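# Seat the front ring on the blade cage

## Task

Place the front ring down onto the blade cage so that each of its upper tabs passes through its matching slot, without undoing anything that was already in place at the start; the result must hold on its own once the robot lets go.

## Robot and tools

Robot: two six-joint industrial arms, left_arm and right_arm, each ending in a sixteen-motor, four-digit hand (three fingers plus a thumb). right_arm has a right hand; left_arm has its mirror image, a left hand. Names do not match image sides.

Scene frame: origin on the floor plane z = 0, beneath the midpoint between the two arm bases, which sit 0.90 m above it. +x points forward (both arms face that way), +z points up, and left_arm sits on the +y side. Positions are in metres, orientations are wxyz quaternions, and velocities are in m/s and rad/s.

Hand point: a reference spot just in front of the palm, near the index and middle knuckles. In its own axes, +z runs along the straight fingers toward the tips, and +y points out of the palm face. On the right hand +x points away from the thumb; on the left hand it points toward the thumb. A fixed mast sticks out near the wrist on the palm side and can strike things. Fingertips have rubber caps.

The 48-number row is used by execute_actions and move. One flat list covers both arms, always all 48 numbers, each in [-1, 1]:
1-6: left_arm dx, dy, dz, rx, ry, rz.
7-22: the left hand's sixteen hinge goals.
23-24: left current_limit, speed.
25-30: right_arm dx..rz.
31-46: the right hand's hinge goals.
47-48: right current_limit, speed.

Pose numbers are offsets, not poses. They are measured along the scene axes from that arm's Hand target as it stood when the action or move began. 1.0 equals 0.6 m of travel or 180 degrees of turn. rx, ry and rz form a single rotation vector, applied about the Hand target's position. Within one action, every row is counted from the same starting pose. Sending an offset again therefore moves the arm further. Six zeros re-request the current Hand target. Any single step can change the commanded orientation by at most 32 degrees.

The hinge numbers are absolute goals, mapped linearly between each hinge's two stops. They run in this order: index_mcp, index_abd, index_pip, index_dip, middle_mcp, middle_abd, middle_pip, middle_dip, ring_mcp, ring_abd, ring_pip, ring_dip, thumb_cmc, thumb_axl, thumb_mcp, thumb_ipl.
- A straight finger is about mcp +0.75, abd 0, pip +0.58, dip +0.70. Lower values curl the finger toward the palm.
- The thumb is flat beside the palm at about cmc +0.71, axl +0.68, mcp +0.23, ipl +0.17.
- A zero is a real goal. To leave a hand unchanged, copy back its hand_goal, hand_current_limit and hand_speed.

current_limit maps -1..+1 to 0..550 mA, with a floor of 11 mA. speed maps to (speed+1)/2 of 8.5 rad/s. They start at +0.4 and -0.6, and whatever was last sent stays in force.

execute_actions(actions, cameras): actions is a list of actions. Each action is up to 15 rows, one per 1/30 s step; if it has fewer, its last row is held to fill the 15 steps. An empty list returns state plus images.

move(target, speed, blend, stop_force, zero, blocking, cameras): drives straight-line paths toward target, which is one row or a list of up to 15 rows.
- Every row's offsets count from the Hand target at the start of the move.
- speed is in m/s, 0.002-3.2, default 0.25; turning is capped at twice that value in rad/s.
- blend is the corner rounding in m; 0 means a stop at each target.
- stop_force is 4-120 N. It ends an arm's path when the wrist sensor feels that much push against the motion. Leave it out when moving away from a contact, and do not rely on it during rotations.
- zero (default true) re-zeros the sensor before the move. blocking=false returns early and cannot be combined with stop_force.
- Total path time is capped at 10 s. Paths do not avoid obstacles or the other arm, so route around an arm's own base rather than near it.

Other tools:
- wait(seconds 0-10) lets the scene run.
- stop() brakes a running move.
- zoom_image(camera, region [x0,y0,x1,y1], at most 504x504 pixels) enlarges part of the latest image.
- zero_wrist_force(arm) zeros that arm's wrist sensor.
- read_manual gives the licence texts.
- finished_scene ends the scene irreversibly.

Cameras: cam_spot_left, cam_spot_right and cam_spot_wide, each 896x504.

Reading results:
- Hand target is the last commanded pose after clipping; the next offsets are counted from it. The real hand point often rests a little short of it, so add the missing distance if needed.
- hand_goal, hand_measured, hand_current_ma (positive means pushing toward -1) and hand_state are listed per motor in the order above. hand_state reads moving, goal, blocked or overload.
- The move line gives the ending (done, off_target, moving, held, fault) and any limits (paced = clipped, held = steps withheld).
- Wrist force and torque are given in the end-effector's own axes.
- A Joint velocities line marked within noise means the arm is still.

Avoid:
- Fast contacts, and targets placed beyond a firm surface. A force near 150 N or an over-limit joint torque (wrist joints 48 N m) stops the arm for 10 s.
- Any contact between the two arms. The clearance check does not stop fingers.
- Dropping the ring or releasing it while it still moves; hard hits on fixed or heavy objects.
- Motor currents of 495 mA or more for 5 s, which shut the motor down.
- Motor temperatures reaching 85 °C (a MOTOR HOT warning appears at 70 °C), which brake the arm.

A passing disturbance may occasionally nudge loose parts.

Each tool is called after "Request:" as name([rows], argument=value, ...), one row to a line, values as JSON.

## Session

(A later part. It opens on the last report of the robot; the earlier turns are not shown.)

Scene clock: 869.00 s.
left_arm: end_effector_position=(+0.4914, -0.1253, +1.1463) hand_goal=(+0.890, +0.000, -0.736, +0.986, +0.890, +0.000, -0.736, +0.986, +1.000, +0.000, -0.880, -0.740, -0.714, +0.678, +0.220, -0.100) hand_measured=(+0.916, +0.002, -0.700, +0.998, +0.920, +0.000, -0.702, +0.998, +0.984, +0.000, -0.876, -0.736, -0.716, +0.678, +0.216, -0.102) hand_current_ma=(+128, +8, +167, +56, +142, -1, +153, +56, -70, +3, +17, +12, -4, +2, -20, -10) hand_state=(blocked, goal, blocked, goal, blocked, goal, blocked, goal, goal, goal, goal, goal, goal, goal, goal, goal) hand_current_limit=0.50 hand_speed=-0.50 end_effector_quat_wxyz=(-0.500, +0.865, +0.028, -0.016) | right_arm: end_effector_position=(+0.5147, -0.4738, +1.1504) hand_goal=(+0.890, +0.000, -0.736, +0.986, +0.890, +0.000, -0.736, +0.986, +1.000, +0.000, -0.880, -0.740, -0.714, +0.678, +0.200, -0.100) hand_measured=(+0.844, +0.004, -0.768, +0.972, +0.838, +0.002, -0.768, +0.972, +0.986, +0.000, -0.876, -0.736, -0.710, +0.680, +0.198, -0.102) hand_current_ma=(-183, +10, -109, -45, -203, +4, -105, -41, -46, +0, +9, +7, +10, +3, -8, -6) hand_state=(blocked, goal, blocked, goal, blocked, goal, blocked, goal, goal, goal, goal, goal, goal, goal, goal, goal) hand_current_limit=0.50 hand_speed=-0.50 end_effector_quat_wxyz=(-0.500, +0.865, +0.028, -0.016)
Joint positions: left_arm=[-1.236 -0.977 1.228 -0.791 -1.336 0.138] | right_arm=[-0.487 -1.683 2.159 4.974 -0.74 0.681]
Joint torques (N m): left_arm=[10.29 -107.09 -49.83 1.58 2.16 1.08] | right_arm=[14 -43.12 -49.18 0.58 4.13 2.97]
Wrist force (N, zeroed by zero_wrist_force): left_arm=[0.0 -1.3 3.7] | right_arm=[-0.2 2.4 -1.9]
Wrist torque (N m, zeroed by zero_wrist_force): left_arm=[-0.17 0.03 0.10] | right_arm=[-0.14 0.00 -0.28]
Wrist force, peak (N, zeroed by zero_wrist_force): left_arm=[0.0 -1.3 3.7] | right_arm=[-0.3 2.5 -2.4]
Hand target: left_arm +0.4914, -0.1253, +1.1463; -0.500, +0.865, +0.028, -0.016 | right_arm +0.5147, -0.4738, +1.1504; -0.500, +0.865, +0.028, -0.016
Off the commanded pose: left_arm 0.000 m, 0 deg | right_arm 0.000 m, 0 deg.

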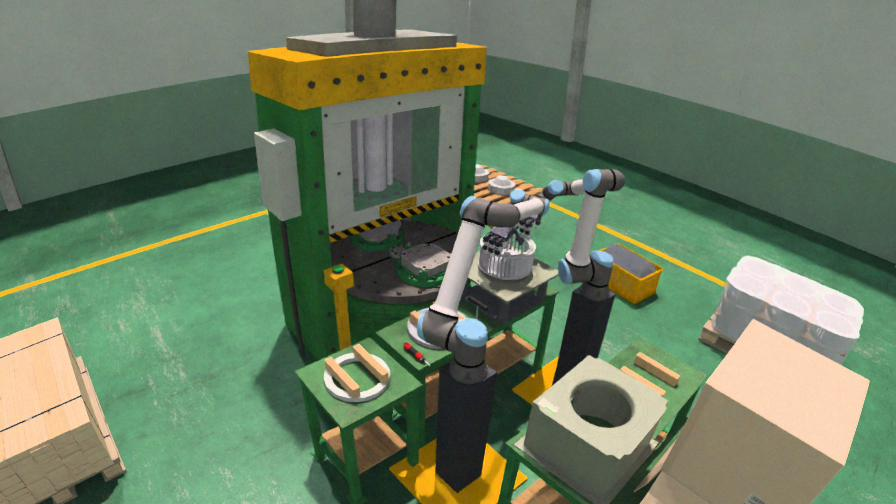

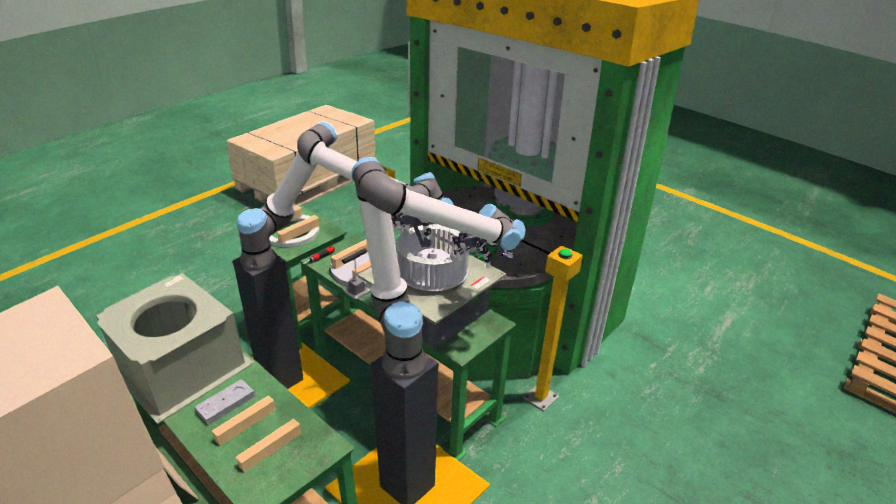

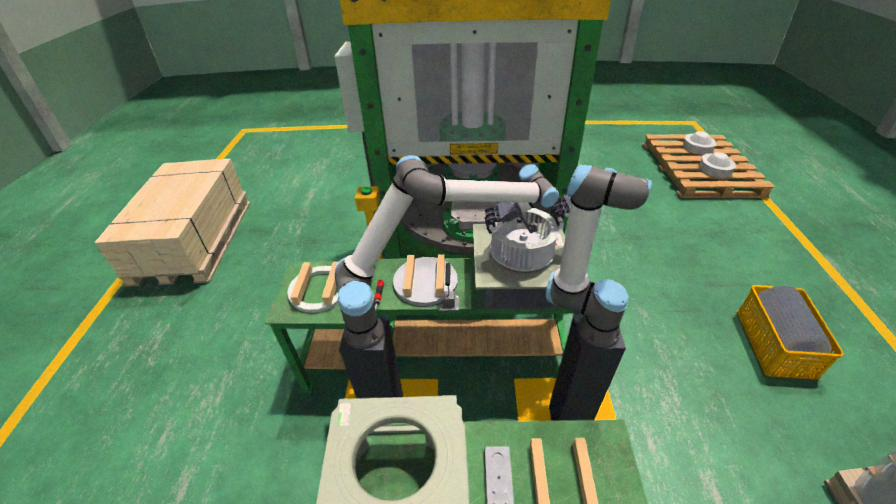

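Request:
move(target=[0,-0.00083,0.00117,0,0,0,0.89,0,-0.737,0.986,0.89,0,-0.737,0.986,1.0,0,-0.88,-0.74,-0.714,0.678,0.22,-0.1,0.5,-0.5,0,0.00083,0.00167,0,0,0,0.89,0,-0.737,0.986,0.89,0,-0.737,0.986,1.0,0,-0.88,-0.74,-0.714,0.678,0.20,-0.1,0.5,-0.5], speed=0.015)

Scene clock: 873.30 s.
left_arm: end_effector_position=(+0.4915, -0.1257, +1.1470) hand_goal=(+0.890, +0.000, -0.736, +0.986, +0.890, +0.000, -0.736, +0.986, +1.000, +0.000, -0.880, -0.740, -0.714, +0.678, +0.220, -0.100) hand_measured=(+0.916, +0.002, -0.700, +0.998, +0.920, +0.000, -0.702, +0.998, +0.984, +0.000, -0.876, -0.736, -0.716, +0.678, +0.216, -0.102) hand_current_ma=(+128, +8, +167, +56, +142, -1, +153, +56, -70, +3, +17, +12, -4, +2, -20, -10) hand_state=(blocked, goal, blocked, goal, blocked, goal, blocked, goal, goal, goal, goal, goal, goal, goal, goal, goal) hand_current_limit=0.50 hand_speed=-0.50 end_effector_quat_wxyz=(-0.500, +0.865, +0.028, -0.016) | right_arm: end_effector_position=(+0.5147, -0.4733, +1.1514) hand_goal=(+0.890, +0.000, -0.736, +0.986, +0.890, +0.000, -0.736, +0.986, +1.000, +0.000, -0.880, -0.740, -0.714, +0.678, +0.200, -0.100) hand_measured=(+0.844, +0.004, -0.768, +0.972, +0.838, +0.002, -0.768, +0.972, +0.986, +0.000, -0.876, -0.736, -0.710, +0.680, +0.198, -0.102) hand_current_ma=(-183, +10, -109, -45, -203, +4, -105, -41, -46, +0, +9, +7, +10, +3, -8, -6) hand_state=(blocked, goal, blocked, goal, blocked, goal, blocked, goal, goal, goal, goal, goal, goal, goal, goal, goal) hand_current_limit=0.50 hand_speed=-0.50 end_effector_quat_wxyz=(-0.500, +0.865, +0.028, -0.016)
Joint positions: left_arm=[-1.236 -0.976 1.227 -0.79 -1.336 0.138] | right_arm=[-0.486 -1.684 2.158 4.975 -0.74 0.682]
Joint torques (N m): left_arm=[-15.24 -77.36 -52.61 0.77 -1.78 -2.08] | right_arm=[13.7 -41.83 -48.9 0.57 4.81 3.23]
Wrist force (N, zeroed by zero_wrist_force): left_arm=[0.0 -1.4 4.4] | right_arm=[-0.4 3.0 -3.6]
Wrist torque (N m, zeroed by zero_wrist_force): left_arm=[-0.02 -0.05 0.12] | right_arm=[-0.11 0.04 -0.35]
Wrist force, peak (N, zeroed by zero_wrist_force): left_arm=[-0.4 -1.7 4.5] | right_arm=[-0.4 3.0 -3.6]
Hand target: left_arm +0.4914, -0.1258, +1.1470; -0.500, +0.865, +0.028, -0.016 | right_arm +0.5147, -0.4733, +1.1515; -0.500, +0.865, +0.028, -0.016
Off the commanded pose: left_arm 0.000 m, 0 deg | right_arm 0.000 m, 0 deg.
move: done

Request:
move(target=[0.01003,0,0,0,0,-0.01667,0.89,0,-0.737,0.986,0.89,0,-0.737,0.986,1.0,0,-0.88,-0.74,-0.714,0.678,0.22,-0.1,0.5,-0.5,-0.02072,0,0,0,0,-0.01667,0.89,0,-0.737,0.986,0.89,0,-0.737,0.986,1.0,0,-0.88,-0.74,-0.714,0.678,0.20,-0.1,0.5,-0.5], speed=0.025, cameras=["cam_spot_right", "cam_spot_wide"])

Request:
zoom_image(camera="cam_spot_right", region=[404, 250, 434, 270])

Request:
zoom_image(camera="cam_spot_wide", region=[490, 235, 530, 262])

Request:
zoom_image(camera="cam_spot_wide", region=[524, 234, 560, 258])

Scene clock: 875.33 s.
left_arm: end_effector_position=(+0.4974, -0.1258, +1.1470) hand_goal=(+0.890, +0.000, -0.736, +0.986, +0.890, +0.000, -0.736, +0.986, +1.000, +0.000, -0.880, -0.740, -0.714, +0.678, +0.220, -0.100) hand_measured=(+0.918, +0.002, -0.698, +0.998, +0.920, +0.000, -0.702, +0.998, +0.984, +0.000, -0.876, -0.736, -0.716, +0.678, +0.216, -0.102) hand_current_ma=(+135, +8, +171, +56, +148, -1, +155, +56, -70, +3, +17, +12, -4, +2, -20, -10) hand_state=(blocked, goal, blocked, goal, blocked, goal, blocked, goal, goal, goal, goal, goal, goal, goal, goal, goal) hand_current_limit=0.50 hand_speed=-0.50 end_effector_quat_wxyz=(-0.500, +0.866, +0.005, -0.003) | right_arm: end_effector_position=(+0.5024, -0.4733, +1.1514) hand_goal=(+0.890, +0.000, -0.736, +0.986, +0.890, +0.000, -0.736, +0.986, +1.000, +0.000, -0.880, -0.740, -0.714, +0.678, +0.200, -0.100) hand_measured=(+0.844, -0.002, -0.770, +0.970, +0.838, -0.004, -0.768, +0.970, +0.986, +0.000, -0.876, -0.736, -0.710, +0.680, +0.198, -0.102) hand_current_ma=(-183, -4, -116, -52, -203, -11, -111, -48, -46, +0, +9, +7, +10, +3, -8, -6) hand_state=(blocked, goal, blocked, goal, blocked, goal, blocked, goal, goal, goal, goal, goal, goal, goal, goal, goal) hand_current_limit=0.50 hand_speed=-0.50 end_effector_quat_wxyz=(-0.500, +0.866, +0.006, -0.003)
Joint positions: left_arm=[-1.239 -0.981 1.235 -0.8 -1.294 0.164] | right_arm=[-0.508 -1.724 2.196 4.952 -0.72 0.715]
Joint torques (N m): left_arm=[-17.24 -107.09 -35.64 -4.21 2.01 2.84] | right_arm=[-14.3 -36.9 -25.8 -3.11 3.79 3.23]
Wrist force (N, zeroed by zero_wrist_force): left_arm=[0.6 -1.8 5.2] | right_arm=[2.2 1.3 -5.4]
Wrist torque (N m, zeroed by zero_wrist_force): left_arm=[-0.06 0.04 0.02] | right_arm=[-0.08 0.04 -0.29]
Wrist force, peak (N, zeroed by zero_wrist_force): left_arm=[0.6 -1.7 5.5] | right_arm=[1.8 1.4 -5.9]
Hand target: left_arm +0.4974, -0.1258, +1.1470; -0.500, +0.866, +0.005, -0.003 | right_arm +0.5023, -0.4733, +1.1515; -0.500, +0.866, +0.006, -0.003
Off the commanded pose: left_arm 0.000 m, 0 deg | right_arm 0.000 m, 0 deg.
move: done
Images, in order (width x height): cam_spot_right 896x504, cam_spot_wide 896x504.

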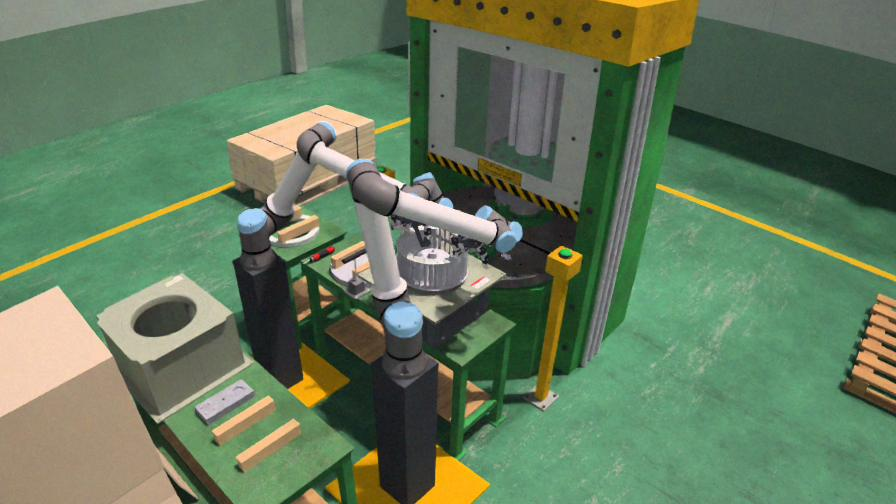

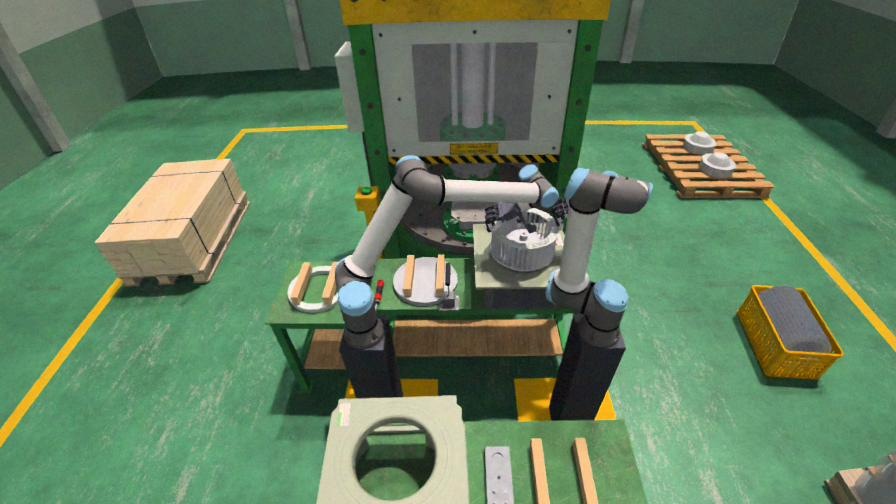

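Scaled by 16.800.

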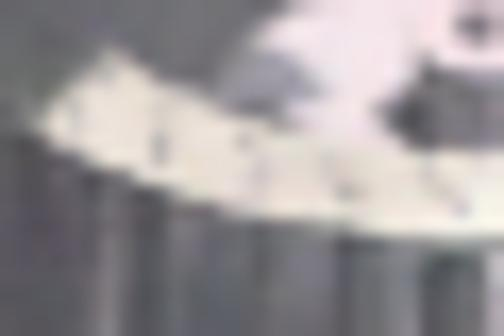

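Scaled by 12.600.

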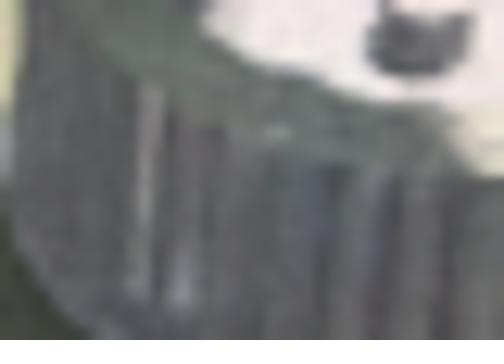

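Scaled by 14.000.

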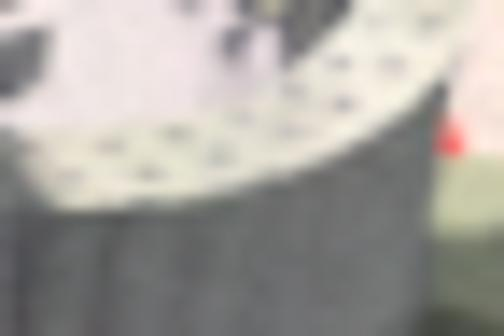

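Request:
move([
  [0,0.02633,0,0,0,0,0.89,0,-0.737,0.986,0.89,0,-0.737,0.986,1.0,0,-0.88,-0.74,-0.714,0.678,0.22,-0.1,0.5,-0.5,0,-0.03117,0,0,0,0,0.89,0,-0.737,0.986,0.89,0,-0.737,0.986,1.0,0,-0.88,-0.74,-0.714,0.678,0.20,-0.1,0.5,-0.5],
  [0.00267,0.02633,-0.00667,0,0,-0.00444,0.93,0,-0.70,0.986,0.93,0,-0.70,0.986,1.0,0,-0.88,-0.74,-0.714,0.678,0.22,-0.1,0.5,-0.5,-0.0055,-0.03117,-0.01917,0,0,-0.00444,0.93,0,-0.70,0.986,0.93,0,-0.70,0.986,1.0,0,-0.88,-0.74,-0.714,0.678,0.20,-0.1,0.5,-0.5],
], speed=0.04)

Request:
move(target=[0,0,0,0,0,0,0.89,0,-0.737,0.986,0.89,0,-0.737,0.986,1.0,0,-0.88,-0.74,-0.714,0.678,0.22,-0.1,0.5,-0.5,0,0,0,0,0,0,0.89,0,-0.737,0.986,0.89,0,-0.737,0.986,1.0,0,-0.88,-0.74,-0.714,0.678,0.20,-0.1,0.5,-0.5])

Request:
zero_wrist_force(arm="left_arm")

Request:
zero_wrist_force(arm="right_arm")

Request:
move([
  [0,-0.01117,0,0,0,0,0.89,0,-0.737,0.986,0.89,0,-0.737,0.986,1.0,0,-0.88,-0.74,-0.714,0.678,0.22,-0.1,0.5,-0.5,0,0.0145,0,0,0,0,0.89,0,-0.737,0.986,0.89,0,-0.737,0.986,1.0,0,-0.88,-0.74,-0.714,0.678,0.20,-0.1,0.5,-0.5],
  [0,-0.0255,-0.00667,0,0,0,0.89,0,-0.737,0.986,0.89,0,-0.737,0.986,1.0,0,-0.88,-0.74,-0.714,0.678,0.22,-0.1,0.5,-0.5,0,0.03083,0.00833,0,0,0,0.89,0,-0.737,0.986,0.89,0,-0.737,0.986,1.0,0,-0.88,-0.74,-0.714,0.678,0.20,-0.1,0.5,-0.5],
], speed=0.02, blend=[0.001,0])

Scene clock: 879.03 s.
left_arm: end_effector_position=(+0.4990, -0.1100, +1.1430) hand_goal=(+0.930, +0.000, -0.700, +0.986, +0.930, +0.000, -0.700, +0.986, +1.000, +0.000, -0.880, -0.740, -0.714, +0.678, +0.220, -0.100) hand_measured=(+0.912, +0.002, -0.702, +0.988, +0.912, +0.000, -0.702, +0.988, +0.984, +0.000, -0.876, -0.736, -0.716, +0.678, +0.216, -0.102) hand_current_ma=(-85, +8, -11, +11, -82, -1, -9, +10, -70, +3, +17, +12, -4, +2, -20, -10) hand_state=(goal, goal, goal, goal, goal, goal, goal, goal, goal, goal, goal, goal, goal, goal, goal, goal) hand_current_limit=0.50 hand_speed=-0.50 end_effector_quat_wxyz=(-0.500, +0.866, -0.001, +0.001) | right_arm: end_effector_position=(+0.4990, -0.4920, +1.1400) hand_goal=(+0.930, +0.000, -0.700, +0.986, +0.930, +0.000, -0.700, +0.986, +1.000, +0.000, -0.880, -0.740, -0.714, +0.678, +0.200, -0.100) hand_measured=(+0.914, -0.002, -0.702, +0.984, +0.912, -0.004, -0.702, +0.984, +0.986, +0.000, -0.876, -0.736, -0.710, +0.680, +0.198, -0.102) hand_current_ma=(-54, -4, -5, -6, -60, -7, -5, -5, -46, +0, +9, +7, +10, +3, -8, -6) hand_state=(goal, goal, goal, goal, goal, goal, goal, goal, goal, goal, goal, goal, goal, goal, goal, goal) hand_current_limit=0.50 hand_speed=-0.50 end_effector_quat_wxyz=(-0.500, +0.866, +0.000, +0.001)
Joint positions: left_arm=[-1.234 -1.004 1.279 -0.824 -1.277 0.174] | right_arm=[-0.547 -1.716 2.209 4.952 -0.736 0.688]
Joint torques (N m): left_arm=[-15.78 -73.73 -32.46 -2.77 2.32 2.57] | right_arm=[-15.75 -15.46 -27.62 -3.87 3.53 3.31]
Wrist force (N, zeroed by zero_wrist_force): left_arm=[0.1 0.2 0.3] | right_arm=[-0.1 -0.3 0.2]
Wrist torque (N m, zeroed by zero_wrist_force): left_arm=[0.00 0.00 0.01] | right_arm=[-0.06 0.01 -0.36]
Wrist force, peak (N, zeroed by zero_wrist_force): left_arm=[0.6 -2.1 5.5] | right_arm=[2.1 1.5 -5.8]
Hand target: left_arm +0.4990, -0.1100, +1.1430; -0.500, +0.866, -0.001, +0.001 | right_arm +0.4990, -0.4920, +1.1399; -0.500, +0.866, +0.000, +0.001
Off the commanded pose: left_arm 0.000 m, 0 deg | right_arm 0.000 m, 0 deg.
move: done

Scene clock: 879.53 s.
left_arm: end_effector_position=(+0.4990, -0.1100, +1.1430) hand_goal=(+0.890, +0.000, -0.736, +0.986, +0.890, +0.000, -0.736, +0.986, +1.000, +0.000, -0.880, -0.740, -0.714, +0.678, +0.220, -0.100) hand_measured=(+0.884, +0.002, -0.732, +0.988, +0.886, +0.000, -0.732, +0.988, +0.984, +0.000, -0.876, -0.736, -0.716, +0.678, +0.216, -0.102) hand_current_ma=(-23, +8, +17, +11, -22, -1, +14, +10, -70, +3, +17, +12, -4, +2, -20, -10) hand_state=(goal, goal, goal, goal, goal, goal, goal, goal, goal, goal, goal, goal, goal, goal, goal, goal) hand_current_limit=0.50 hand_speed=-0.50 end_effector_quat_wxyz=(-0.500, +0.866, -0.001, +0.001) | right_arm: end_effector_position=(+0.4990, -0.4920, +1.1399) hand_goal=(+0.890, +0.000, -0.736, +0.986, +0.890, +0.000, -0.736, +0.986, +1.000, +0.000, -0.880, -0.740, -0.714, +0.678, +0.200, -0.100) hand_measured=(+0.886, -0.002, -0.732, +0.984, +0.884, -0.004, -0.732, +0.984, +0.986, +0.000, -0.876, -0.736, -0.710, +0.680, +0.198, -0.102) hand_current_ma=(-12, -4, +8, -6, -14, -7, +8, -5, -46, +0, +9, +7, +10, +3, -8, -6) hand_state=(goal, goal, goal, goal, goal, goal, goal, goal, goal, goal, goal, goal, goal, goal, goal, goal) hand_current_limit=0.50 hand_speed=-0.50 end_effector_quat_wxyz=(-0.500, +0.866, +0.000, +0.001)
Joint positions: left_arm=[-1.234 -1.004 1.279 -0.824 -1.277 0.174] | right_arm=[-0.547 -1.716 2.209 4.952 -0.736 0.688]
Joint torques (N m): left_arm=[-11.68 -77.53 -31.99 -2.46 2.16 2.78] | right_arm=[-16.61 -14.33 -28.13 -4.04 3.4 3.17]
Wrist force (N, zeroed by zero_wrist_force): left_arm=[0.3 -0.2 0.1] | right_arm=[0.2 -0.1 0.0]
Wrist torque (N m, zeroed by zero_wrist_force): left_arm=[-0.03 -0.03 0.03] | right_arm=[-0.02 -0.03 -0.32]
Wrist force, peak (N, zeroed by zero_wrist_force): left_arm=[0.3 -0.8 0.0] | right_arm=[-0.4 -0.3 0.2]
Hand target: left_arm +0.4990, -0.1100, +1.1430; -0.500, +0.866, -0.001, +0.001 | right_arm +0.4990, -0.4920, +1.1399; -0.500, +0.866, +0.000, +0.001
Off the commanded pose: left_arm 0.000 m, 0 deg | right_arm 0.000 m, 0 deg.
move: done

Wrist force sensor zeroed.

Wrist force sensor zeroed.

Scene clock: 880.90 s.
left_arm: end_effector_position=(+0.4990, -0.1251, +1.1391) hand_goal=(+0.890, +0.000, -0.736, +0.986, +0.890, +0.000, -0.736, +0.986, +1.000, +0.000, -0.880, -0.740, -0.714, +0.678, +0.220, -0.100) hand_measured=(+0.928, +0.002, -0.708, +0.998, +0.930, +0.000, -0.710, +0.998, +0.984, +0.000, -0.876, -0.736, -0.716, +0.678, +0.216, -0.102) hand_current_ma=(+185, +8, +129, +50, +196, -1, +115, +50, -70, +3, +17, +12, -4, +2, -20, -10) hand_state=(blocked, goal, blocked, goal, blocked, goal, blocked, goal, goal, goal, goal, goal, goal, goal, goal, goal) hand_current_limit=0.50 hand_speed=-0.50 end_effector_quat_wxyz=(-0.500, +0.866, -0.001, +0.001) | right_arm: end_effector_position=(+0.4990, -0.4737, +1.1449) hand_goal=(+0.890, +0.000, -0.736, +0.986, +0.890, +0.000, -0.736, +0.986, +1.000, +0.000, -0.880, -0.740, -0.714, +0.678, +0.200, -0.100) hand_measured=(+0.836, -0.002, -0.766, +0.970, +0.832, -0.004, -0.766, +0.972, +0.986, +0.000, -0.876, -0.736, -0.710, +0.680, +0.198, -0.102) hand_current_ma=(-215, -4, -101, -48, -234, -7, -99, -44, -46, +0, +9, +7, +10, +3, -8, -6) hand_state=(blocked, goal, blocked, goal, blocked, goal, blocked, goal, goal, goal, goal, goal, goal, goal, goal, goal) hand_current_limit=0.50 hand_speed=-0.50 end_effector_quat_wxyz=(-0.500, +0.866, +0.000, +0.001)
Joint positions: left_arm=[-1.239 -0.98 1.248 -0.816 -1.282 0.172] | right_arm=[-0.515 -1.729 2.214 4.933 -0.715 0.724]
Joint torques (N m): left_arm=[-17.74 -76.6 -49.55 0.71 -2.01 -1.83] | right_arm=[16.33 -37.91 -27.12 -2.97 5.01 3.12]
Wrist force (N, zeroed by zero_wrist_force): left_arm=[-0.5 -5.2 3.1] | right_arm=[-0.2 4.5 -4.9]
Wrist torque (N m, zeroed by zero_wrist_force): left_arm=[0.19 0.07 0.10] | right_arm=[-0.13 0.01 -0.03]
Wrist force, peak (N, zeroed by zero_wrist_force): left_arm=[-0.1 -5.4 3.3] | right_arm=[-0.2 4.5 -4.9]
Hand target: left_arm +0.4990, -0.1253, +1.1390; -0.500, +0.866, -0.001, +0.001 | right_arm +0.4990, -0.4735, +1.1449; -0.500, +0.866, +0.000, +0.001
Off the commanded pose: left_arm 0.000 m, 0 deg | right_arm 0.000 m, 0 deg.
move: done

Request:
move(target=[0,0,0.00167,0,0,0,0.89,0,-0.737,0.986,0.89,0,-0.737,0.986,1.0,0,-0.88,-0.74,-0.714,0.678,0.22,-0.1,0.5,-0.5,0,0,0.0005,0,0,0,0.89,0,-0.737,0.986,0.89,0,-0.737,0.986,1.0,0,-0.88,-0.74,-0.714,0.678,0.20,-0.1,0.5,-0.5], speed=0.01)

Request:
move(target=[0,0,0.00083,0,0,0,0.89,0,-0.737,0.986,0.89,0,-0.737,0.986,1.0,0,-0.88,-0.74,-0.714,0.678,0.22,-0.1,0.5,-0.5,0,0,0.0005,0,0,0,0.89,0,-0.737,0.986,0.89,0,-0.737,0.986,1.0,0,-0.88,-0.74,-0.714,0.678,0.20,-0.1,0.5,-0.5], speed=0.01)

Scene clock: 882.03 s.
left_arm: end_effector_position=(+0.4990, -0.1253, +1.1399) hand_goal=(+0.890, +0.000, -0.736, +0.986, +0.890, +0.000, -0.736, +0.986, +1.000, +0.000, -0.880, -0.740, -0.714, +0.678, +0.220, -0.100) hand_measured=(+0.930, +0.002, -0.706, +0.998, +0.932, +0.000, -0.708, +0.998, +0.984, +0.000, -0.876, -0.736, -0.716, +0.678, +0.216, -0.102) hand_current_ma=(+190, +8, +138, +52, +201, -1, +123, +53, -70, +3, +17, +12, -4, +2, -20, -10) hand_state=(blocked, goal, blocked, goal, blocked, goal, blocked, goal, goal, goal, goal, goal, goal, goal, goal, goal) hand_current_limit=0.50 hand_speed=-0.50 end_effector_quat_wxyz=(-0.500, +0.866, -0.001, +0.001) | right_arm: end_effector_position=(+0.4989, -0.4735, +1.1452) hand_goal=(+0.890, +0.000, -0.736, +0.986, +0.890, +0.000, -0.736, +0.986, +1.000, +0.000, -0.880, -0.740, -0.714, +0.678, +0.200, -0.100) hand_measured=(+0.834, -0.002, -0.766, +0.970, +0.830, -0.004, -0.766, +0.970, +0.986, +0.000, -0.876, -0.736, -0.710, +0.680, +0.198, -0.102) hand_current_ma=(-223, -4, -105, -50, -243, -7, -102, -46, -46, +0, +9, +7, +10, +3, -8, -6) hand_state=(blocked, goal, blocked, goal, blocked, goal, blocked, goal, goal, goal, goal, goal, goal, goal, goal, goal) hand_current_limit=0.50 hand_speed=-0.50 end_effector_quat_wxyz=(-0.500, +0.866, +0.000, +0.001)
Joint positions: left_arm=[-1.239 -0.98 1.246 -0.814 -1.282 0.172] | right_arm=[-0.515 -1.73 2.214 4.933 -0.715 0.725]
Joint torques (N m): left_arm=[-19.55 -106.84 -52.81 1.49 -1.59 -1.79] | right_arm=[15.28 -37.94 -48.59 0.89 4.7 3.24]
Wrist force (N, zeroed by zero_wrist_force): left_arm=[-0.4 -0.9 4.9] | right_arm=[0.5 4.3 -4.2]
Wrist torque (N m, zeroed by zero_wrist_force): left_arm=[-0.10 0.02 0.10] | right_arm=[-0.20 0.07 -0.01]
Wrist force, peak (N, zeroed by zero_wrist_force): left_arm=[-0.2 -5.6 3.4] | right_arm=[-0.3 4.9 -5.0]
Hand target: left_arm +0.4990, -0.1253, +1.1400; -0.500, +0.866, -0.001, +0.001 | right_arm +0.4990, -0.4735, +1.1452; -0.500, +0.866, +0.000, +0.001
Off the commanded pose: left_arm 0.000 m, 0 deg | right_arm 0.000 m, 0 deg.
move: done

Scene clock: 882.73 s.
left_arm: end_effector_position=(+0.4990, -0.1253, +1.1405) hand_goal=(+0.890, +0.000, -0.736, +0.986, +0.890, +0.000, -0.736, +0.986, +1.000, +0.000, -0.880, -0.740, -0.714, +0.678, +0.220, -0.100) hand_measured=(+0.930, +0.002, -0.706, +0.998, +0.932, +0.000, -0.708, +0.998, +0.984, +0.000, -0.876, -0.736, -0.716, +0.678, +0.216, -0.102) hand_current_ma=(+190, +8, +138, +52, +201, -1, +123, +53, -70, +3, +17, +12, -4, +2, -20, -10) hand_state=(blocked, goal, blocked, goal, blocked, goal, blocked, goal, goal, goal, goal, goal, goal, goal, goal, goal) hand_current_limit=0.50 hand_speed=-0.50 end_effector_quat_wxyz=(-0.500, +0.866, -0.001, +0.001) | right_arm: end_effector_position=(+0.4990, -0.4735, +1.1455) hand_goal=(+0.890, +0.000, -0.736, +0.986, +0.890, +0.000, -0.736, +0.986, +1.000, +0.000, -0.880, -0.740, -0.714, +0.678, +0.200, -0.100) hand_measured=(+0.834, -0.002, -0.766, +0.970, +0.830, -0.004, -0.766, +0.970, +0.986, +0.000, -0.876, -0.736, -0.710, +0.680, +0.198, -0.102) hand_current_ma=(-223, -4, -105, -50, -243, -7, -102, -46, -46, +0, +9, +7, +10, +3, -8, -6) hand_state=(blocked, goal, blocked, goal, blocked, goal, blocked, goal, goal, goal, goal, goal, goal, goal, goal, goal) hand_current_limit=0.50 hand_speed=-0.50 end_effector_quat_wxyz=(-0.500, +0.866, +0.000, +0.001)
Joint positions: left_arm=[-1.239 -0.98 1.246 -0.814 -1.282 0.172] | right_arm=[-0.515 -1.73 2.213 4.934 -0.715 0.725]
Joint torques (N m): left_arm=[-18.51 -107.77 -49.69 0.96 -0.97 -2.41] | right_arm=[14.11 -39.1 -48.84 0.46 3.76 2.95]
Wrist force (N, zeroed by zero_wrist_force): left_arm=[-0.1 -1.0 4.5] | right_arm=[-0.4 3.0 -3.1]
Wrist torque (N m, zeroed by zero_wrist_force): left_arm=[-0.09 0.04 0.12] | right_arm=[-0.15 0.04 -0.04]
Wrist force, peak (N, zeroed by zero_wrist_force): left_arm=[-0.6 -1.0 5.1] | right_arm=[0.7 4.7 -4.2]
Hand target: left_arm +0.4990, -0.1253, +1.1405; -0.500, +0.866, -0.001, +0.001 | right_arm +0.4990, -0.4735, +1.1455; -0.500, +0.866, +0.000, +0.001
Off the commanded pose: left_arm 0.000 m, 0 deg | right_arm 0.000 m, 0 deg.
move: done

Request:
wait(seconds=0.1)

Request:
wait(seconds=0.1)

Request:
wait(seconds=0.1)

Scene clock: 883.13 s.
left_arm: end_effector_position=(+0.4990, -0.1253, +1.1405) hand_goal=(+0.890, +0.000, -0.736, +0.986, +0.890, +0.000, -0.736, +0.986, +1.000, +0.000, -0.880, -0.740, -0.714, +0.678, +0.220, -0.100) hand_measured=(+0.930, +0.002, -0.706, +0.998, +0.932, +0.000, -0.708, +0.998, +0.984, +0.000, -0.876, -0.736, -0.716, +0.678, +0.216, -0.102) hand_current_ma=(+190, +8, +138, +52, +201, -1, +123, +53, -70, +3, +17, +12, -4, +2, -20, -10) hand_state=(blocked, goal, blocked, goal, blocked, goal, blocked, goal, goal, goal, goal, goal, goal, goal, goal, goal) hand_current_limit=0.50 hand_speed=-0.50 end_effector_quat_wxyz=(-0.500, +0.866, -0.001, +0.001) | right_arm: end_effector_position=(+0.4990, -0.4735, +1.1455) hand_goal=(+0.890, +0.000, -0.736, +0.986, +0.890, +0.000, -0.736, +0.986, +1.000, +0.000, -0.880, -0.740, -0.714, +0.678, +0.200, -0.100) hand_measured=(+0.834, -0.002, -0.766, +0.970, +0.830, -0.004, -0.766, +0.970, +0.986, +0.000, -0.876, -0.736, -0.710, +0.680, +0.198, -0.102) hand_current_ma=(-223, -4, -105, -50, -243, -7, -102, -46, -46, +0, +9, +7, +10, +3, -8, -6) hand_state=(blocked, goal, blocked, goal, blocked, goal, blocked, goal, goal, goal, goal, goal, goal, goal, goal, goal) hand_current_limit=0.50 hand_speed=-0.50 end_effector_quat_wxyz=(-0.500, +0.866, +0.000, +0.001)
Joint positions: left_arm=[-1.239 -0.98 1.246 -0.814 -1.282 0.172] | right_arm=[-0.515 -1.73 2.213 4.934 -0.715 0.725]
Joint torques (N m): left_arm=[-15.71 -106.23 -50.04 1.26 -0.26 -1.71] | right_arm=[12.57 -38.4 -49.22 0.2 3.99 2.73]
Wrist force (N, zeroed by zero_wrist_force): left_arm=[0.1 -0.7 4.6] | right_arm=[-0.3 3.3 -2.9]
Wrist torque (N m, zeroed by zero_wrist_force): left_arm=[-0.11 0.00 0.13] | right_arm=[-0.17 0.02 -0.03]
Wrist force, peak (N, zeroed by zero_wrist_force): left_arm=[-0.2 -0.6 4.7] | right_arm=[-0.4 3.6 -2.9]
Hand target: left_arm +0.4990, -0.1253, +1.1405; -0.500, +0.866, -0.001, +0.001 | right_arm +0.4990, -0.4735, +1.1455; -0.500, +0.866, +0.000, +0.001
Off the commanded pose: left_arm 0.000 m, 0 deg | right_arm 0.000 m, 0 deg.
wait: 0.10 s; at rest from the start

Scene clock: 883.23 s.
left_arm: end_effector_position=(+0.4990, -0.1253, +1.1405) hand_goal=(+0.890, +0.000, -0.736, +0.986, +0.890, +0.000, -0.736, +0.986, +1.000, +0.000, -0.880, -0.740, -0.714, +0.678, +0.220, -0.100) hand_measured=(+0.930, +0.002, -0.706, +0.998, +0.932, +0.000, -0.708, +0.998, +0.984, +0.000, -0.876, -0.736, -0.716, +0.678, +0.216, -0.102) hand_current_ma=(+190, +8, +138, +52, +201, -1, +123, +53, -70, +3, +17, +12, -4, +2, -20, -10) hand_state=(blocked, goal, blocked, goal, blocked, goal, blocked, goal, goal, goal, goal, goal, goal, goal, goal, goal) hand_current_limit=0.50 hand_speed=-0.50 end_effector_quat_wxyz=(-0.500, +0.866, -0.001, +0.001) | right_arm: end_effector_position=(+0.4990, -0.4735, +1.1455) hand_goal=(+0.890, +0.000, -0.736, +0.986, +0.890, +0.000, -0.736, +0.986, +1.000, +0.000, -0.880, -0.740, -0.714, +0.678, +0.200, -0.100) hand_measured=(+0.834, -0.002, -0.766, +0.970, +0.830, -0.004, -0.766, +0.970, +0.986, +0.000, -0.876, -0.736, -0.710, +0.680, +0.198, -0.102) hand_current_ma=(-223, -4, -105, -50, -243, -7, -102, -46, -46, +0, +9, +7, +10, +3, -8, -6) hand_state=(blocked, goal, blocked, goal, blocked, goal, blocked, goal, goal, goal, goal, goal, goal, goal, goal, goal) hand_current_limit=0.50 hand_speed=-0.50 end_effector_quat_wxyz=(-0.500, +0.866, +0.000, +0.001)
Joint positions: left_arm=[-1.239 -0.98 1.246 -0.814 -1.282 0.172] | right_arm=[-0.515 -1.73 2.213 4.934 -0.715 0.725]
Joint torques (N m): left_arm=[-15.49 -106.27 -50.69 0.96 -0.75 -1.85] | right_arm=[13.79 -38.26 -48.93 0.52 3.8 2.72]
Wrist force (N, zeroed by zero_wrist_force): left_arm=[-0.4 -0.9 4.7] | right_arm=[-0.2 3.6 -2.9]
Wrist torque (N m, zeroed by zero_wrist_force): left_arm=[-0.14 0.08 0.09] | right_arm=[-0.13 0.02 -0.02]
Wrist force, peak (N, zeroed by zero_wrist_force): left_arm=[-0.4 -0.8 4.9] | right_arm=[-0.2 3.6 -2.9]
Hand target: left_arm +0.4990, -0.1253, +1.1405; -0.500, +0.866, -0.001, +0.001 | right_arm +0.4990, -0.4735, +1.1455; -0.500, +0.866, +0.000, +0.001
Off the commanded pose: left_arm 0.000 m, 0 deg | right_arm 0.000 m, 0 deg.
wait: 0.10 s; no rest

Scene clock: 883.33 s.
left_arm: end_effector_position=(+0.4990, -0.1253, +1.1405) hand_goal=(+0.890, +0.000, -0.736, +0.986, +0.890, +0.000, -0.736, +0.986, +1.000, +0.000, -0.880, -0.740, -0.714, +0.678, +0.220, -0.100) hand_measured=(+0.930, +0.002, -0.706, +0.998, +0.932, +0.000, -0.708, +0.998, +0.984, +0.000, -0.876, -0.736, -0.716, +0.678, +0.216, -0.102) hand_current_ma=(+190, +8, +138, +52, +201, -1, +123, +53, -70, +3, +17, +12, -4, +2, -20, -10) hand_state=(blocked, goal, blocked, goal, blocked, goal, blocked, goal, goal, goal, goal, goal, goal, goal, goal, goal) hand_current_limit=0.50 hand_speed=-0.50 end_effector_quat_wxyz=(-0.500, +0.866, -0.001, +0.001) | right_arm: end_effector_position=(+0.4990, -0.4735, +1.1455) hand_goal=(+0.890, +0.000, -0.736, +0.986, +0.890, +0.000, -0.736, +0.986, +1.000, +0.000, -0.880, -0.740, -0.714, +0.678, +0.200, -0.100) hand_measured=(+0.834, -0.002, -0.766, +0.970, +0.830, -0.004, -0.766, +0.970, +0.986, +0.000, -0.876, -0.736, -0.710, +0.680, +0.198, -0.102) hand_current_ma=(-223, -4, -105, -50, -243, -7, -102, -46, -46, +0, +9, +7, +10, +3, -8, -6) hand_state=(blocked, goal, blocked, goal, blocked, goal, blocked, goal, goal, goal, goal, goal, goal, goal, goal, goal) hand_current_limit=0.50 hand_speed=-0.50 end_effector_quat_wxyz=(-0.500, +0.866, +0.000, +0.001)
Joint positions: left_arm=[-1.239 -0.98 1.246 -0.814 -1.282 0.172] | right_arm=[-0.515 -1.73 2.213 4.934 -0.715 0.725]
Joint torques (N m): left_arm=[-15.47 -106.24 -50.14 1.5 -0.68 -2.04] | right_arm=[12.1 -39.4 -47.52 0.52 3.48 2.49]
Wrist force (N, zeroed by zero_wrist_force): left_arm=[-0.3 -0.4 4.5] | right_arm=[-0.5 3.4 -3.0]
Wrist torque (N m, zeroed by zero_wrist_force): left_arm=[-0.07 0.06 0.09] | right_arm=[-0.15 0.06 -0.05]
Wrist force, peak (N, zeroed by zero_wrist_force): left_arm=[-0.2 -0.5 4.6] | right_arm=[-0.4 3.5 -3.0]
Hand target: left_arm +0.4990, -0.1253, +1.1405; -0.500, +0.866, -0.001, +0.001 | right_arm +0.4990, -0.4735, +1.1455; -0.500, +0.866, +0.000, +0.001
Off the commanded pose: left_arm 0.000 m, 0 deg | right_arm 0.000 m, 0 deg.
wait: 0.10 s; no rest

Request:
move(target=[-0.00688,-0.00012,0,0,0,0.01111,0.89,0,-0.737,0.986,0.89,0,-0.737,0.986,1.0,0,-0.88,-0.74,-0.714,0.678,0.22,-0.1,0.5,-0.5,0.01364,0.00024,0,0,0,0.01111,0.89,0,-0.737,0.986,0.89,0,-0.737,0.986,1.0,0,-0.88,-0.74,-0.714,0.678,0.20,-0.1,0.5,-0.5], speed=0.02, cameras=["cam_spot_right", "cam_spot_wide"])

Request:
zoom_image(camera="cam_spot_right", region=[404, 250, 434, 270])

Request:
zoom_image(camera="cam_spot_wide", region=[490, 235, 530, 262])

Request:
zoom_image(camera="cam_spot_wide", region=[524, 234, 560, 258])

Scene clock: 885.00 s.
left_arm: end_effector_position=(+0.4950, -0.1254, +1.1405) hand_goal=(+0.890, +0.000, -0.736, +0.986, +0.890, +0.000, -0.736, +0.986, +1.000, +0.000, -0.880, -0.740, -0.714, +0.678, +0.220, -0.100) hand_measured=(+0.928, +0.002, -0.704, +0.998, +0.932, +0.000, -0.708, +0.998, +0.984, +0.000, -0.876, -0.736, -0.716, +0.678, +0.216, -0.102) hand_current_ma=(+189, +8, +140, +54, +201, -1, +124, +54, -70, +3, +17, +12, -4, +2, -20, -10) hand_state=(blocked, goal, blocked, goal, blocked, goal, blocked, goal, goal, goal, goal, goal, goal, goal, goal, goal) hand_current_limit=0.50 hand_speed=-0.50 end_effector_quat_wxyz=(-0.500, +0.866, +0.014, -0.008) | right_arm: end_effector_position=(+0.5070, -0.4733, +1.1455) hand_goal=(+0.890, +0.000, -0.736, +0.986, +0.890, +0.000, -0.736, +0.986, +1.000, +0.000, -0.880, -0.740, -0.714, +0.678, +0.200, -0.100) hand_measured=(+0.834, +0.000, -0.766, +0.970, +0.830, -0.002, -0.766, +0.970, +0.986, +0.000, -0.876, -0.736, -0.710, +0.680, +0.198, -0.102) hand_current_ma=(-223, -1, -105, -50, -243, -4, -102, -46, -46, +0, +9, +7, +10, +3, -8, -6) hand_state=(blocked, goal, blocked, goal, blocked, goal, blocked, goal, goal, goal, goal, goal, goal, goal, goal, goal) hand_current_limit=0.50 hand_speed=-0.50 end_effector_quat_wxyz=(-0.500, +0.866, +0.014, -0.008)
Joint positions: left_arm=[-1.238 -0.977 1.24 -0.806 -1.31 0.154] | right_arm=[-0.5 -1.704 2.189 4.949 -0.727 0.702]
Joint torques (N m): left_arm=[12.17 -78.89 -50.24 1.41 -2.21 -1.27] | right_arm=[15.57 -18.65 -48.59 0.55 -0.16 -2.22]
Wrist force (N, zeroed by zero_wrist_force): left_arm=[0.3 -1.5 3.7] | right_arm=[-1.0 2.4 -3.8]
Wrist torque (N m, zeroed by zero_wrist_force): left_arm=[-0.05 0.13 0.10] | right_arm=[-0.11 0.04 0.28]
Wrist force, peak (N, zeroed by zero_wrist_force): left_arm=[-0.6 -0.7 5.2] | right_arm=[-0.9 2.9 -4.4]
Hand target: left_arm +0.4949, -0.1254, +1.1405; -0.500, +0.866, +0.014, -0.008 | right_arm +0.5071, -0.4734, +1.1455; -0.500, +0.866, +0.015, -0.008
Off the commanded pose: left_arm 0.000 m, 0 deg | right_arm 0.000 m, 0 deg.
move: done
Images, in order (width x height): cam_spot_right 896x504, cam_spot_wide 896x504.

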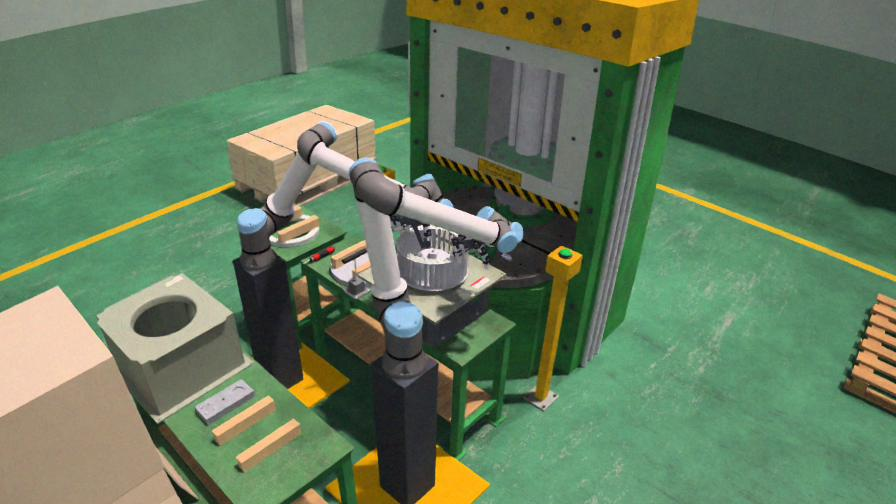

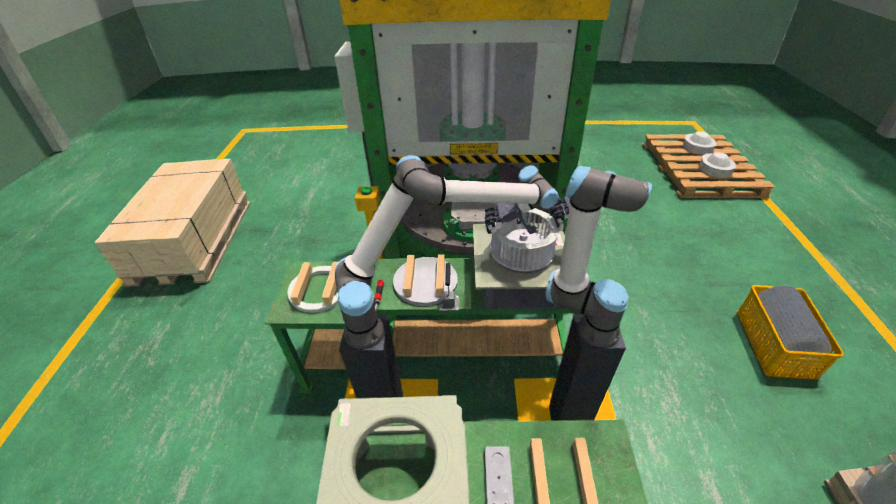

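Scaled by 16.800.

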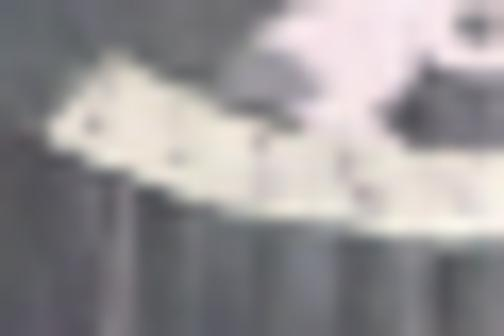

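Scaled by 12.600.

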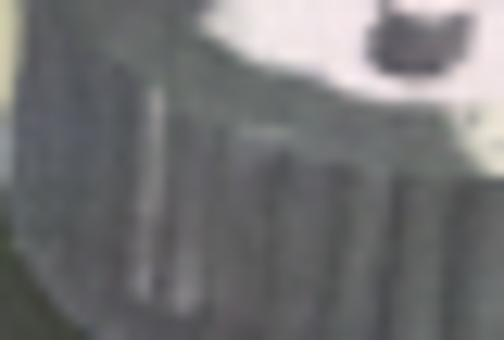

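Scaled by 14.000.

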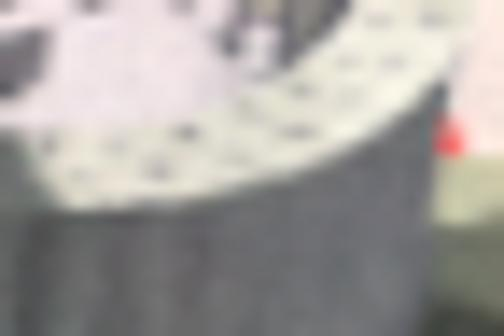

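Request:
zoom_image(camera="cam_spot_wide", region=[526, 210, 554, 242])

Request:
zoom_image(camera="cam_spot_right", region=[428, 222, 460, 254])

Scaled by 15.750.

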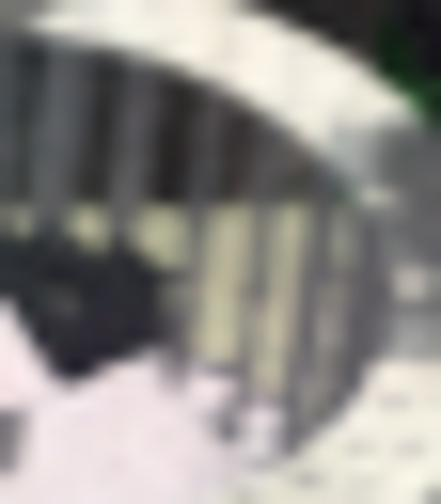

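Scaled by 15.750.

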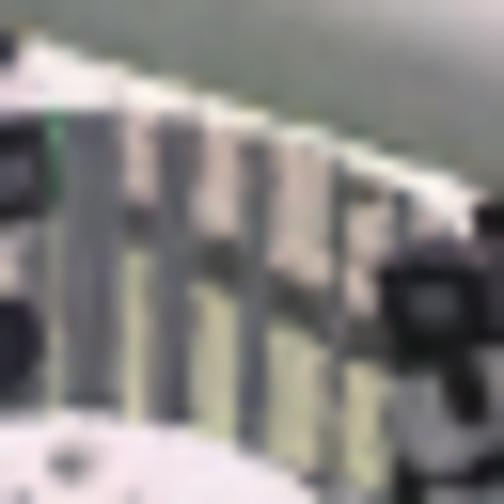

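Request:
move(target=[0.00688,0.00012,0,0,0,-0.01111,0.89,0,-0.737,0.986,0.89,0,-0.737,0.986,1.0,0,-0.88,-0.74,-0.714,0.678,0.22,-0.1,0.5,-0.5,-0.01364,-0.00024,0,0,0,-0.01111,0.89,0,-0.737,0.986,0.89,0,-0.737,0.986,1.0,0,-0.88,-0.74,-0.714,0.678,0.20,-0.1,0.5,-0.5], speed=0.02, cameras=["cam_spot_right"])

Request:
zoom_image(camera="cam_spot_right", region=[428, 222, 460, 254])

Request:
zoom_image(camera="cam_spot_right", region=[404, 250, 434, 270])

Scene clock: 886.87 s.
left_arm: end_effector_position=(+0.4990, -0.1253, +1.1405) hand_goal=(+0.890, +0.000, -0.736, +0.986, +0.890, +0.000, -0.736, +0.986, +1.000, +0.000, -0.880, -0.740, -0.714, +0.678, +0.220, -0.100) hand_measured=(+0.928, +0.002, -0.704, +0.998, +0.932, +0.000, -0.708, +0.998, +0.984, +0.000, -0.876, -0.736, -0.716, +0.678, +0.216, -0.102) hand_current_ma=(+189, +8, +140, +54, +201, -1, +124, +54, -70, +3, +17, +12, -4, +2, -20, -10) hand_state=(blocked, goal, blocked, goal, blocked, goal, blocked, goal, goal, goal, goal, goal, goal, goal, goal, goal) hand_current_limit=0.50 hand_speed=-0.50 end_effector_quat_wxyz=(-0.500, +0.866, -0.001, +0.001) | right_arm: end_effector_position=(+0.4991, -0.4735, +1.1455) hand_goal=(+0.890, +0.000, -0.736, +0.986, +0.890, +0.000, -0.736, +0.986, +1.000, +0.000, -0.880, -0.740, -0.714, +0.678, +0.200, -0.100) hand_measured=(+0.834, +0.000, -0.766, +0.970, +0.830, -0.002, -0.766, +0.970, +0.986, +0.000, -0.876, -0.736, -0.710, +0.680, +0.198, -0.102) hand_current_ma=(-223, -1, -105, -50, -243, -4, -102, -46, -46, +0, +9, +7, +10, +3, -8, -6) hand_state=(blocked, goal, blocked, goal, blocked, goal, blocked, goal, goal, goal, goal, goal, goal, goal, goal, goal) hand_current_limit=0.50 hand_speed=-0.50 end_effector_quat_wxyz=(-0.500, +0.866, +0.000, +0.001)
Joint positions: left_arm=[-1.239 -0.98 1.246 -0.813 -1.282 0.171] | right_arm=[-0.515 -1.73 2.213 4.934 -0.715 0.724]
Joint torques (N m): left_arm=[-15.08 -105.97 -36.6 -3.93 2.18 2.81] | right_arm=[-13.5 -36.98 -28.27 -3.32 4.48 2.96]
Wrist force (N, zeroed by zero_wrist_force): left_arm=[-0.9 -1.2 3.9] | right_arm=[0.3 2.8 -3.4]
Wrist torque (N m, zeroed by zero_wrist_force): left_arm=[-0.05 0.03 -0.04] | right_arm=[-0.14 0.09 -0.03]
Wrist force, peak (N, zeroed by zero_wrist_force): left_arm=[-0.3 -2.1 4.2] | right_arm=[0.9 3.3 -4.3]
Hand target: left_arm +0.4990, -0.1253, +1.1405; -0.500, +0.866, -0.001, +0.001 | right_arm +0.4990, -0.4735, +1.1455; -0.500, +0.866, +0.000, +0.001
Off the commanded pose: left_arm 0.000 m, 0 deg | right_arm 0.000 m, 0 deg.
move: done
Images, in order (width x height): cam_spot_right 896x504.

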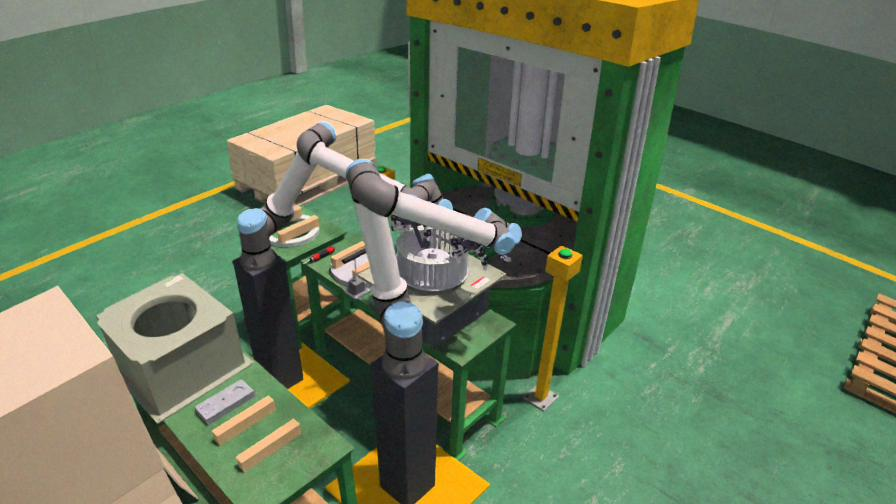

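Scaled by 15.750.

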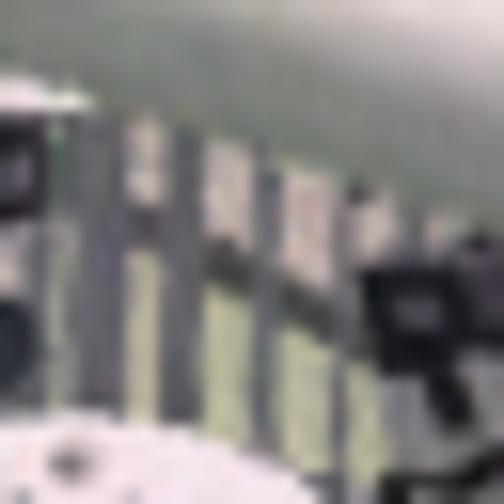

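Scaled by 16.800.

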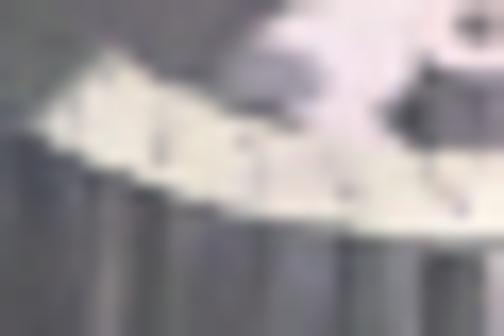

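Request:
move(target=[0,-0.00667,-0.00167,0,0,0,0.89,0,-0.737,0.986,0.89,0,-0.737,0.986,1.0,0,-0.88,-0.74,-0.714,0.678,0.22,-0.1,0.8,-0.5,0,0.00667,0.00417,0,0,0,0.89,0,-0.737,0.986,0.89,0,-0.737,0.986,1.0,0,-0.88,-0.74,-0.714,0.678,0.20,-0.1,0.8,-0.5], speed=0.01)

Request:
wait(seconds=0.1)

Scene clock: 888.23 s.
left_arm: end_effector_position=(+0.4990, -0.1291, +1.1396) hand_goal=(+0.890, +0.000, -0.736, +0.986, +0.890, +0.000, -0.736, +0.986, +1.000, +0.000, -0.880, -0.740, -0.714, +0.678, +0.220, -0.100) hand_measured=(+0.946, +0.002, -0.690, +0.998, +0.948, +0.000, -0.694, +0.998, +0.984, +0.000, -0.876, -0.736, -0.716, +0.678, +0.216, -0.102) hand_current_ma=(+276, +8, +213, +56, +289, -2, +194, +56, -70, +3, +17, +12, -4, +2, -20, -10) hand_state=(blocked, goal, blocked, goal, blocked, goal, blocked, goal, goal, goal, goal, goal, goal, goal, goal, goal) hand_current_limit=0.80 hand_speed=-0.50 end_effector_quat_wxyz=(-0.500, +0.866, -0.001, +0.001) | right_arm: end_effector_position=(+0.4990, -0.4697, +1.1479) hand_goal=(+0.890, +0.000, -0.736, +0.986, +0.890, +0.000, -0.736, +0.986, +1.000, +0.000, -0.880, -0.740, -0.714, +0.678, +0.200, -0.100) hand_measured=(+0.820, +0.000, -0.778, +0.962, +0.814, -0.002, -0.778, +0.964, +0.986, +0.000, -0.876, -0.736, -0.710, +0.680, +0.198, -0.102) hand_current_ma=(-295, -1, -153, -76, -322, -4, -147, -69, -46, +0, +9, +7, +10, +3, -8, -6) hand_state=(blocked, goal, blocked, blocked, blocked, goal, blocked, blocked, goal, goal, goal, goal, goal, goal, goal, goal) hand_current_limit=0.80 hand_speed=-0.50 end_effector_quat_wxyz=(-0.500, +0.866, +0.000, +0.001)
Joint positions: left_arm=[-1.24 -0.974 1.238 -0.811 -1.283 0.171] | right_arm=[-0.508 -1.734 2.213 4.932 -0.711 0.732]
Joint torques (N m): left_arm=[-18.23 -74.11 -51.03 -0.18 -1.97 -1.95] | right_arm=[15.02 -39.45 -47.29 -2.82 4.45 3.3]
Wrist force (N, zeroed by zero_wrist_force): left_arm=[-0.1 -6.3 5.5] | right_arm=[-0.4 5.3 -6.7]
Wrist torque (N m, zeroed by zero_wrist_force): left_arm=[0.15 0.05 0.03] | right_arm=[-0.23 0.02 -0.04]
Wrist force, peak (N, zeroed by zero_wrist_force): left_arm=[0.0 -6.5 5.5] | right_arm=[-0.4 5.5 -6.6]
Hand target: left_arm +0.4990, -0.1293, +1.1395; -0.500, +0.866, -0.001, +0.001 | right_arm +0.4990, -0.4695, +1.1480; -0.500, +0.866, +0.000, +0.001
Off the commanded pose: left_arm 0.000 m, 0 deg | right_arm 0.000 m, 0 deg.
move: done

Scene clock: 888.33 s.
left_arm: end_effector_position=(+0.4990, -0.1292, +1.1395) hand_goal=(+0.890, +0.000, -0.736, +0.986, +0.890, +0.000, -0.736, +0.986, +1.000, +0.000, -0.880, -0.740, -0.714, +0.678, +0.220, -0.100) hand_measured=(+0.946, +0.002, -0.690, +0.998, +0.948, +0.000, -0.694, +0.998, +0.984, +0.000, -0.876, -0.736, -0.716, +0.678, +0.216, -0.102) hand_current_ma=(+278, +8, +215, +56, +291, -2, +196, +56, -70, +3, +17, +12, -4, +2, -20, -10) hand_state=(blocked, goal, blocked, goal, blocked, goal, blocked, goal, goal, goal, goal, goal, goal, goal, goal, goal) hand_current_limit=0.80 hand_speed=-0.50 end_effector_quat_wxyz=(-0.500, +0.866, -0.001, +0.001) | right_arm: end_effector_position=(+0.4990, -0.4696, +1.1480) hand_goal=(+0.890, +0.000, -0.736, +0.986, +0.890, +0.000, -0.736, +0.986, +1.000, +0.000, -0.880, -0.740, -0.714, +0.678, +0.200, -0.100) hand_measured=(+0.818, +0.000, -0.778, +0.962, +0.814, -0.002, -0.778, +0.964, +0.986, +0.000, -0.876, -0.736, -0.710, +0.680, +0.198, -0.102) hand_current_ma=(-297, -1, -154, -76, -324, -4, -148, -70, -46, +0, +9, +7, +10, +3, -8, -6) hand_state=(blocked, goal, blocked, blocked, blocked, goal, blocked, blocked, goal, goal, goal, goal, goal, goal, goal, goal) hand_current_limit=0.80 hand_speed=-0.50 end_effector_quat_wxyz=(-0.500, +0.866, +0.000, +0.001)
Joint positions: left_arm=[-1.24 -0.974 1.237 -0.811 -1.283 0.171] | right_arm=[-0.508 -1.734 2.213 4.932 -0.71 0.733]
Joint torques (N m): left_arm=[-15.82 -77.24 -51.61 -0.83 -1.74 -1.65] | right_arm=[14.22 -36.9 -47.8 -2.75 4.95 3.08]
Wrist force (N, zeroed by zero_wrist_force): left_arm=[-0.6 -6.2 5.7] | right_arm=[-0.4 5.4 -6.5]
Wrist torque (N m, zeroed by zero_wrist_force): left_arm=[0.15 0.10 -0.01] | right_arm=[-0.22 0.03 -0.04]
Wrist force, peak (N, zeroed by zero_wrist_force): left_arm=[-0.6 -6.2 5.7] | right_arm=[-0.5 5.9 -6.8]
Hand target: left_arm +0.4990, -0.1293, +1.1395; -0.500, +0.866, -0.001, +0.001 | right_arm +0.4990, -0.4695, +1.1480; -0.500, +0.866, +0.000, +0.001
Off the commanded pose: left_arm 0.000 m, 0 deg | right_arm 0.000 m, 0 deg.
wait: 0.10 s; no rest


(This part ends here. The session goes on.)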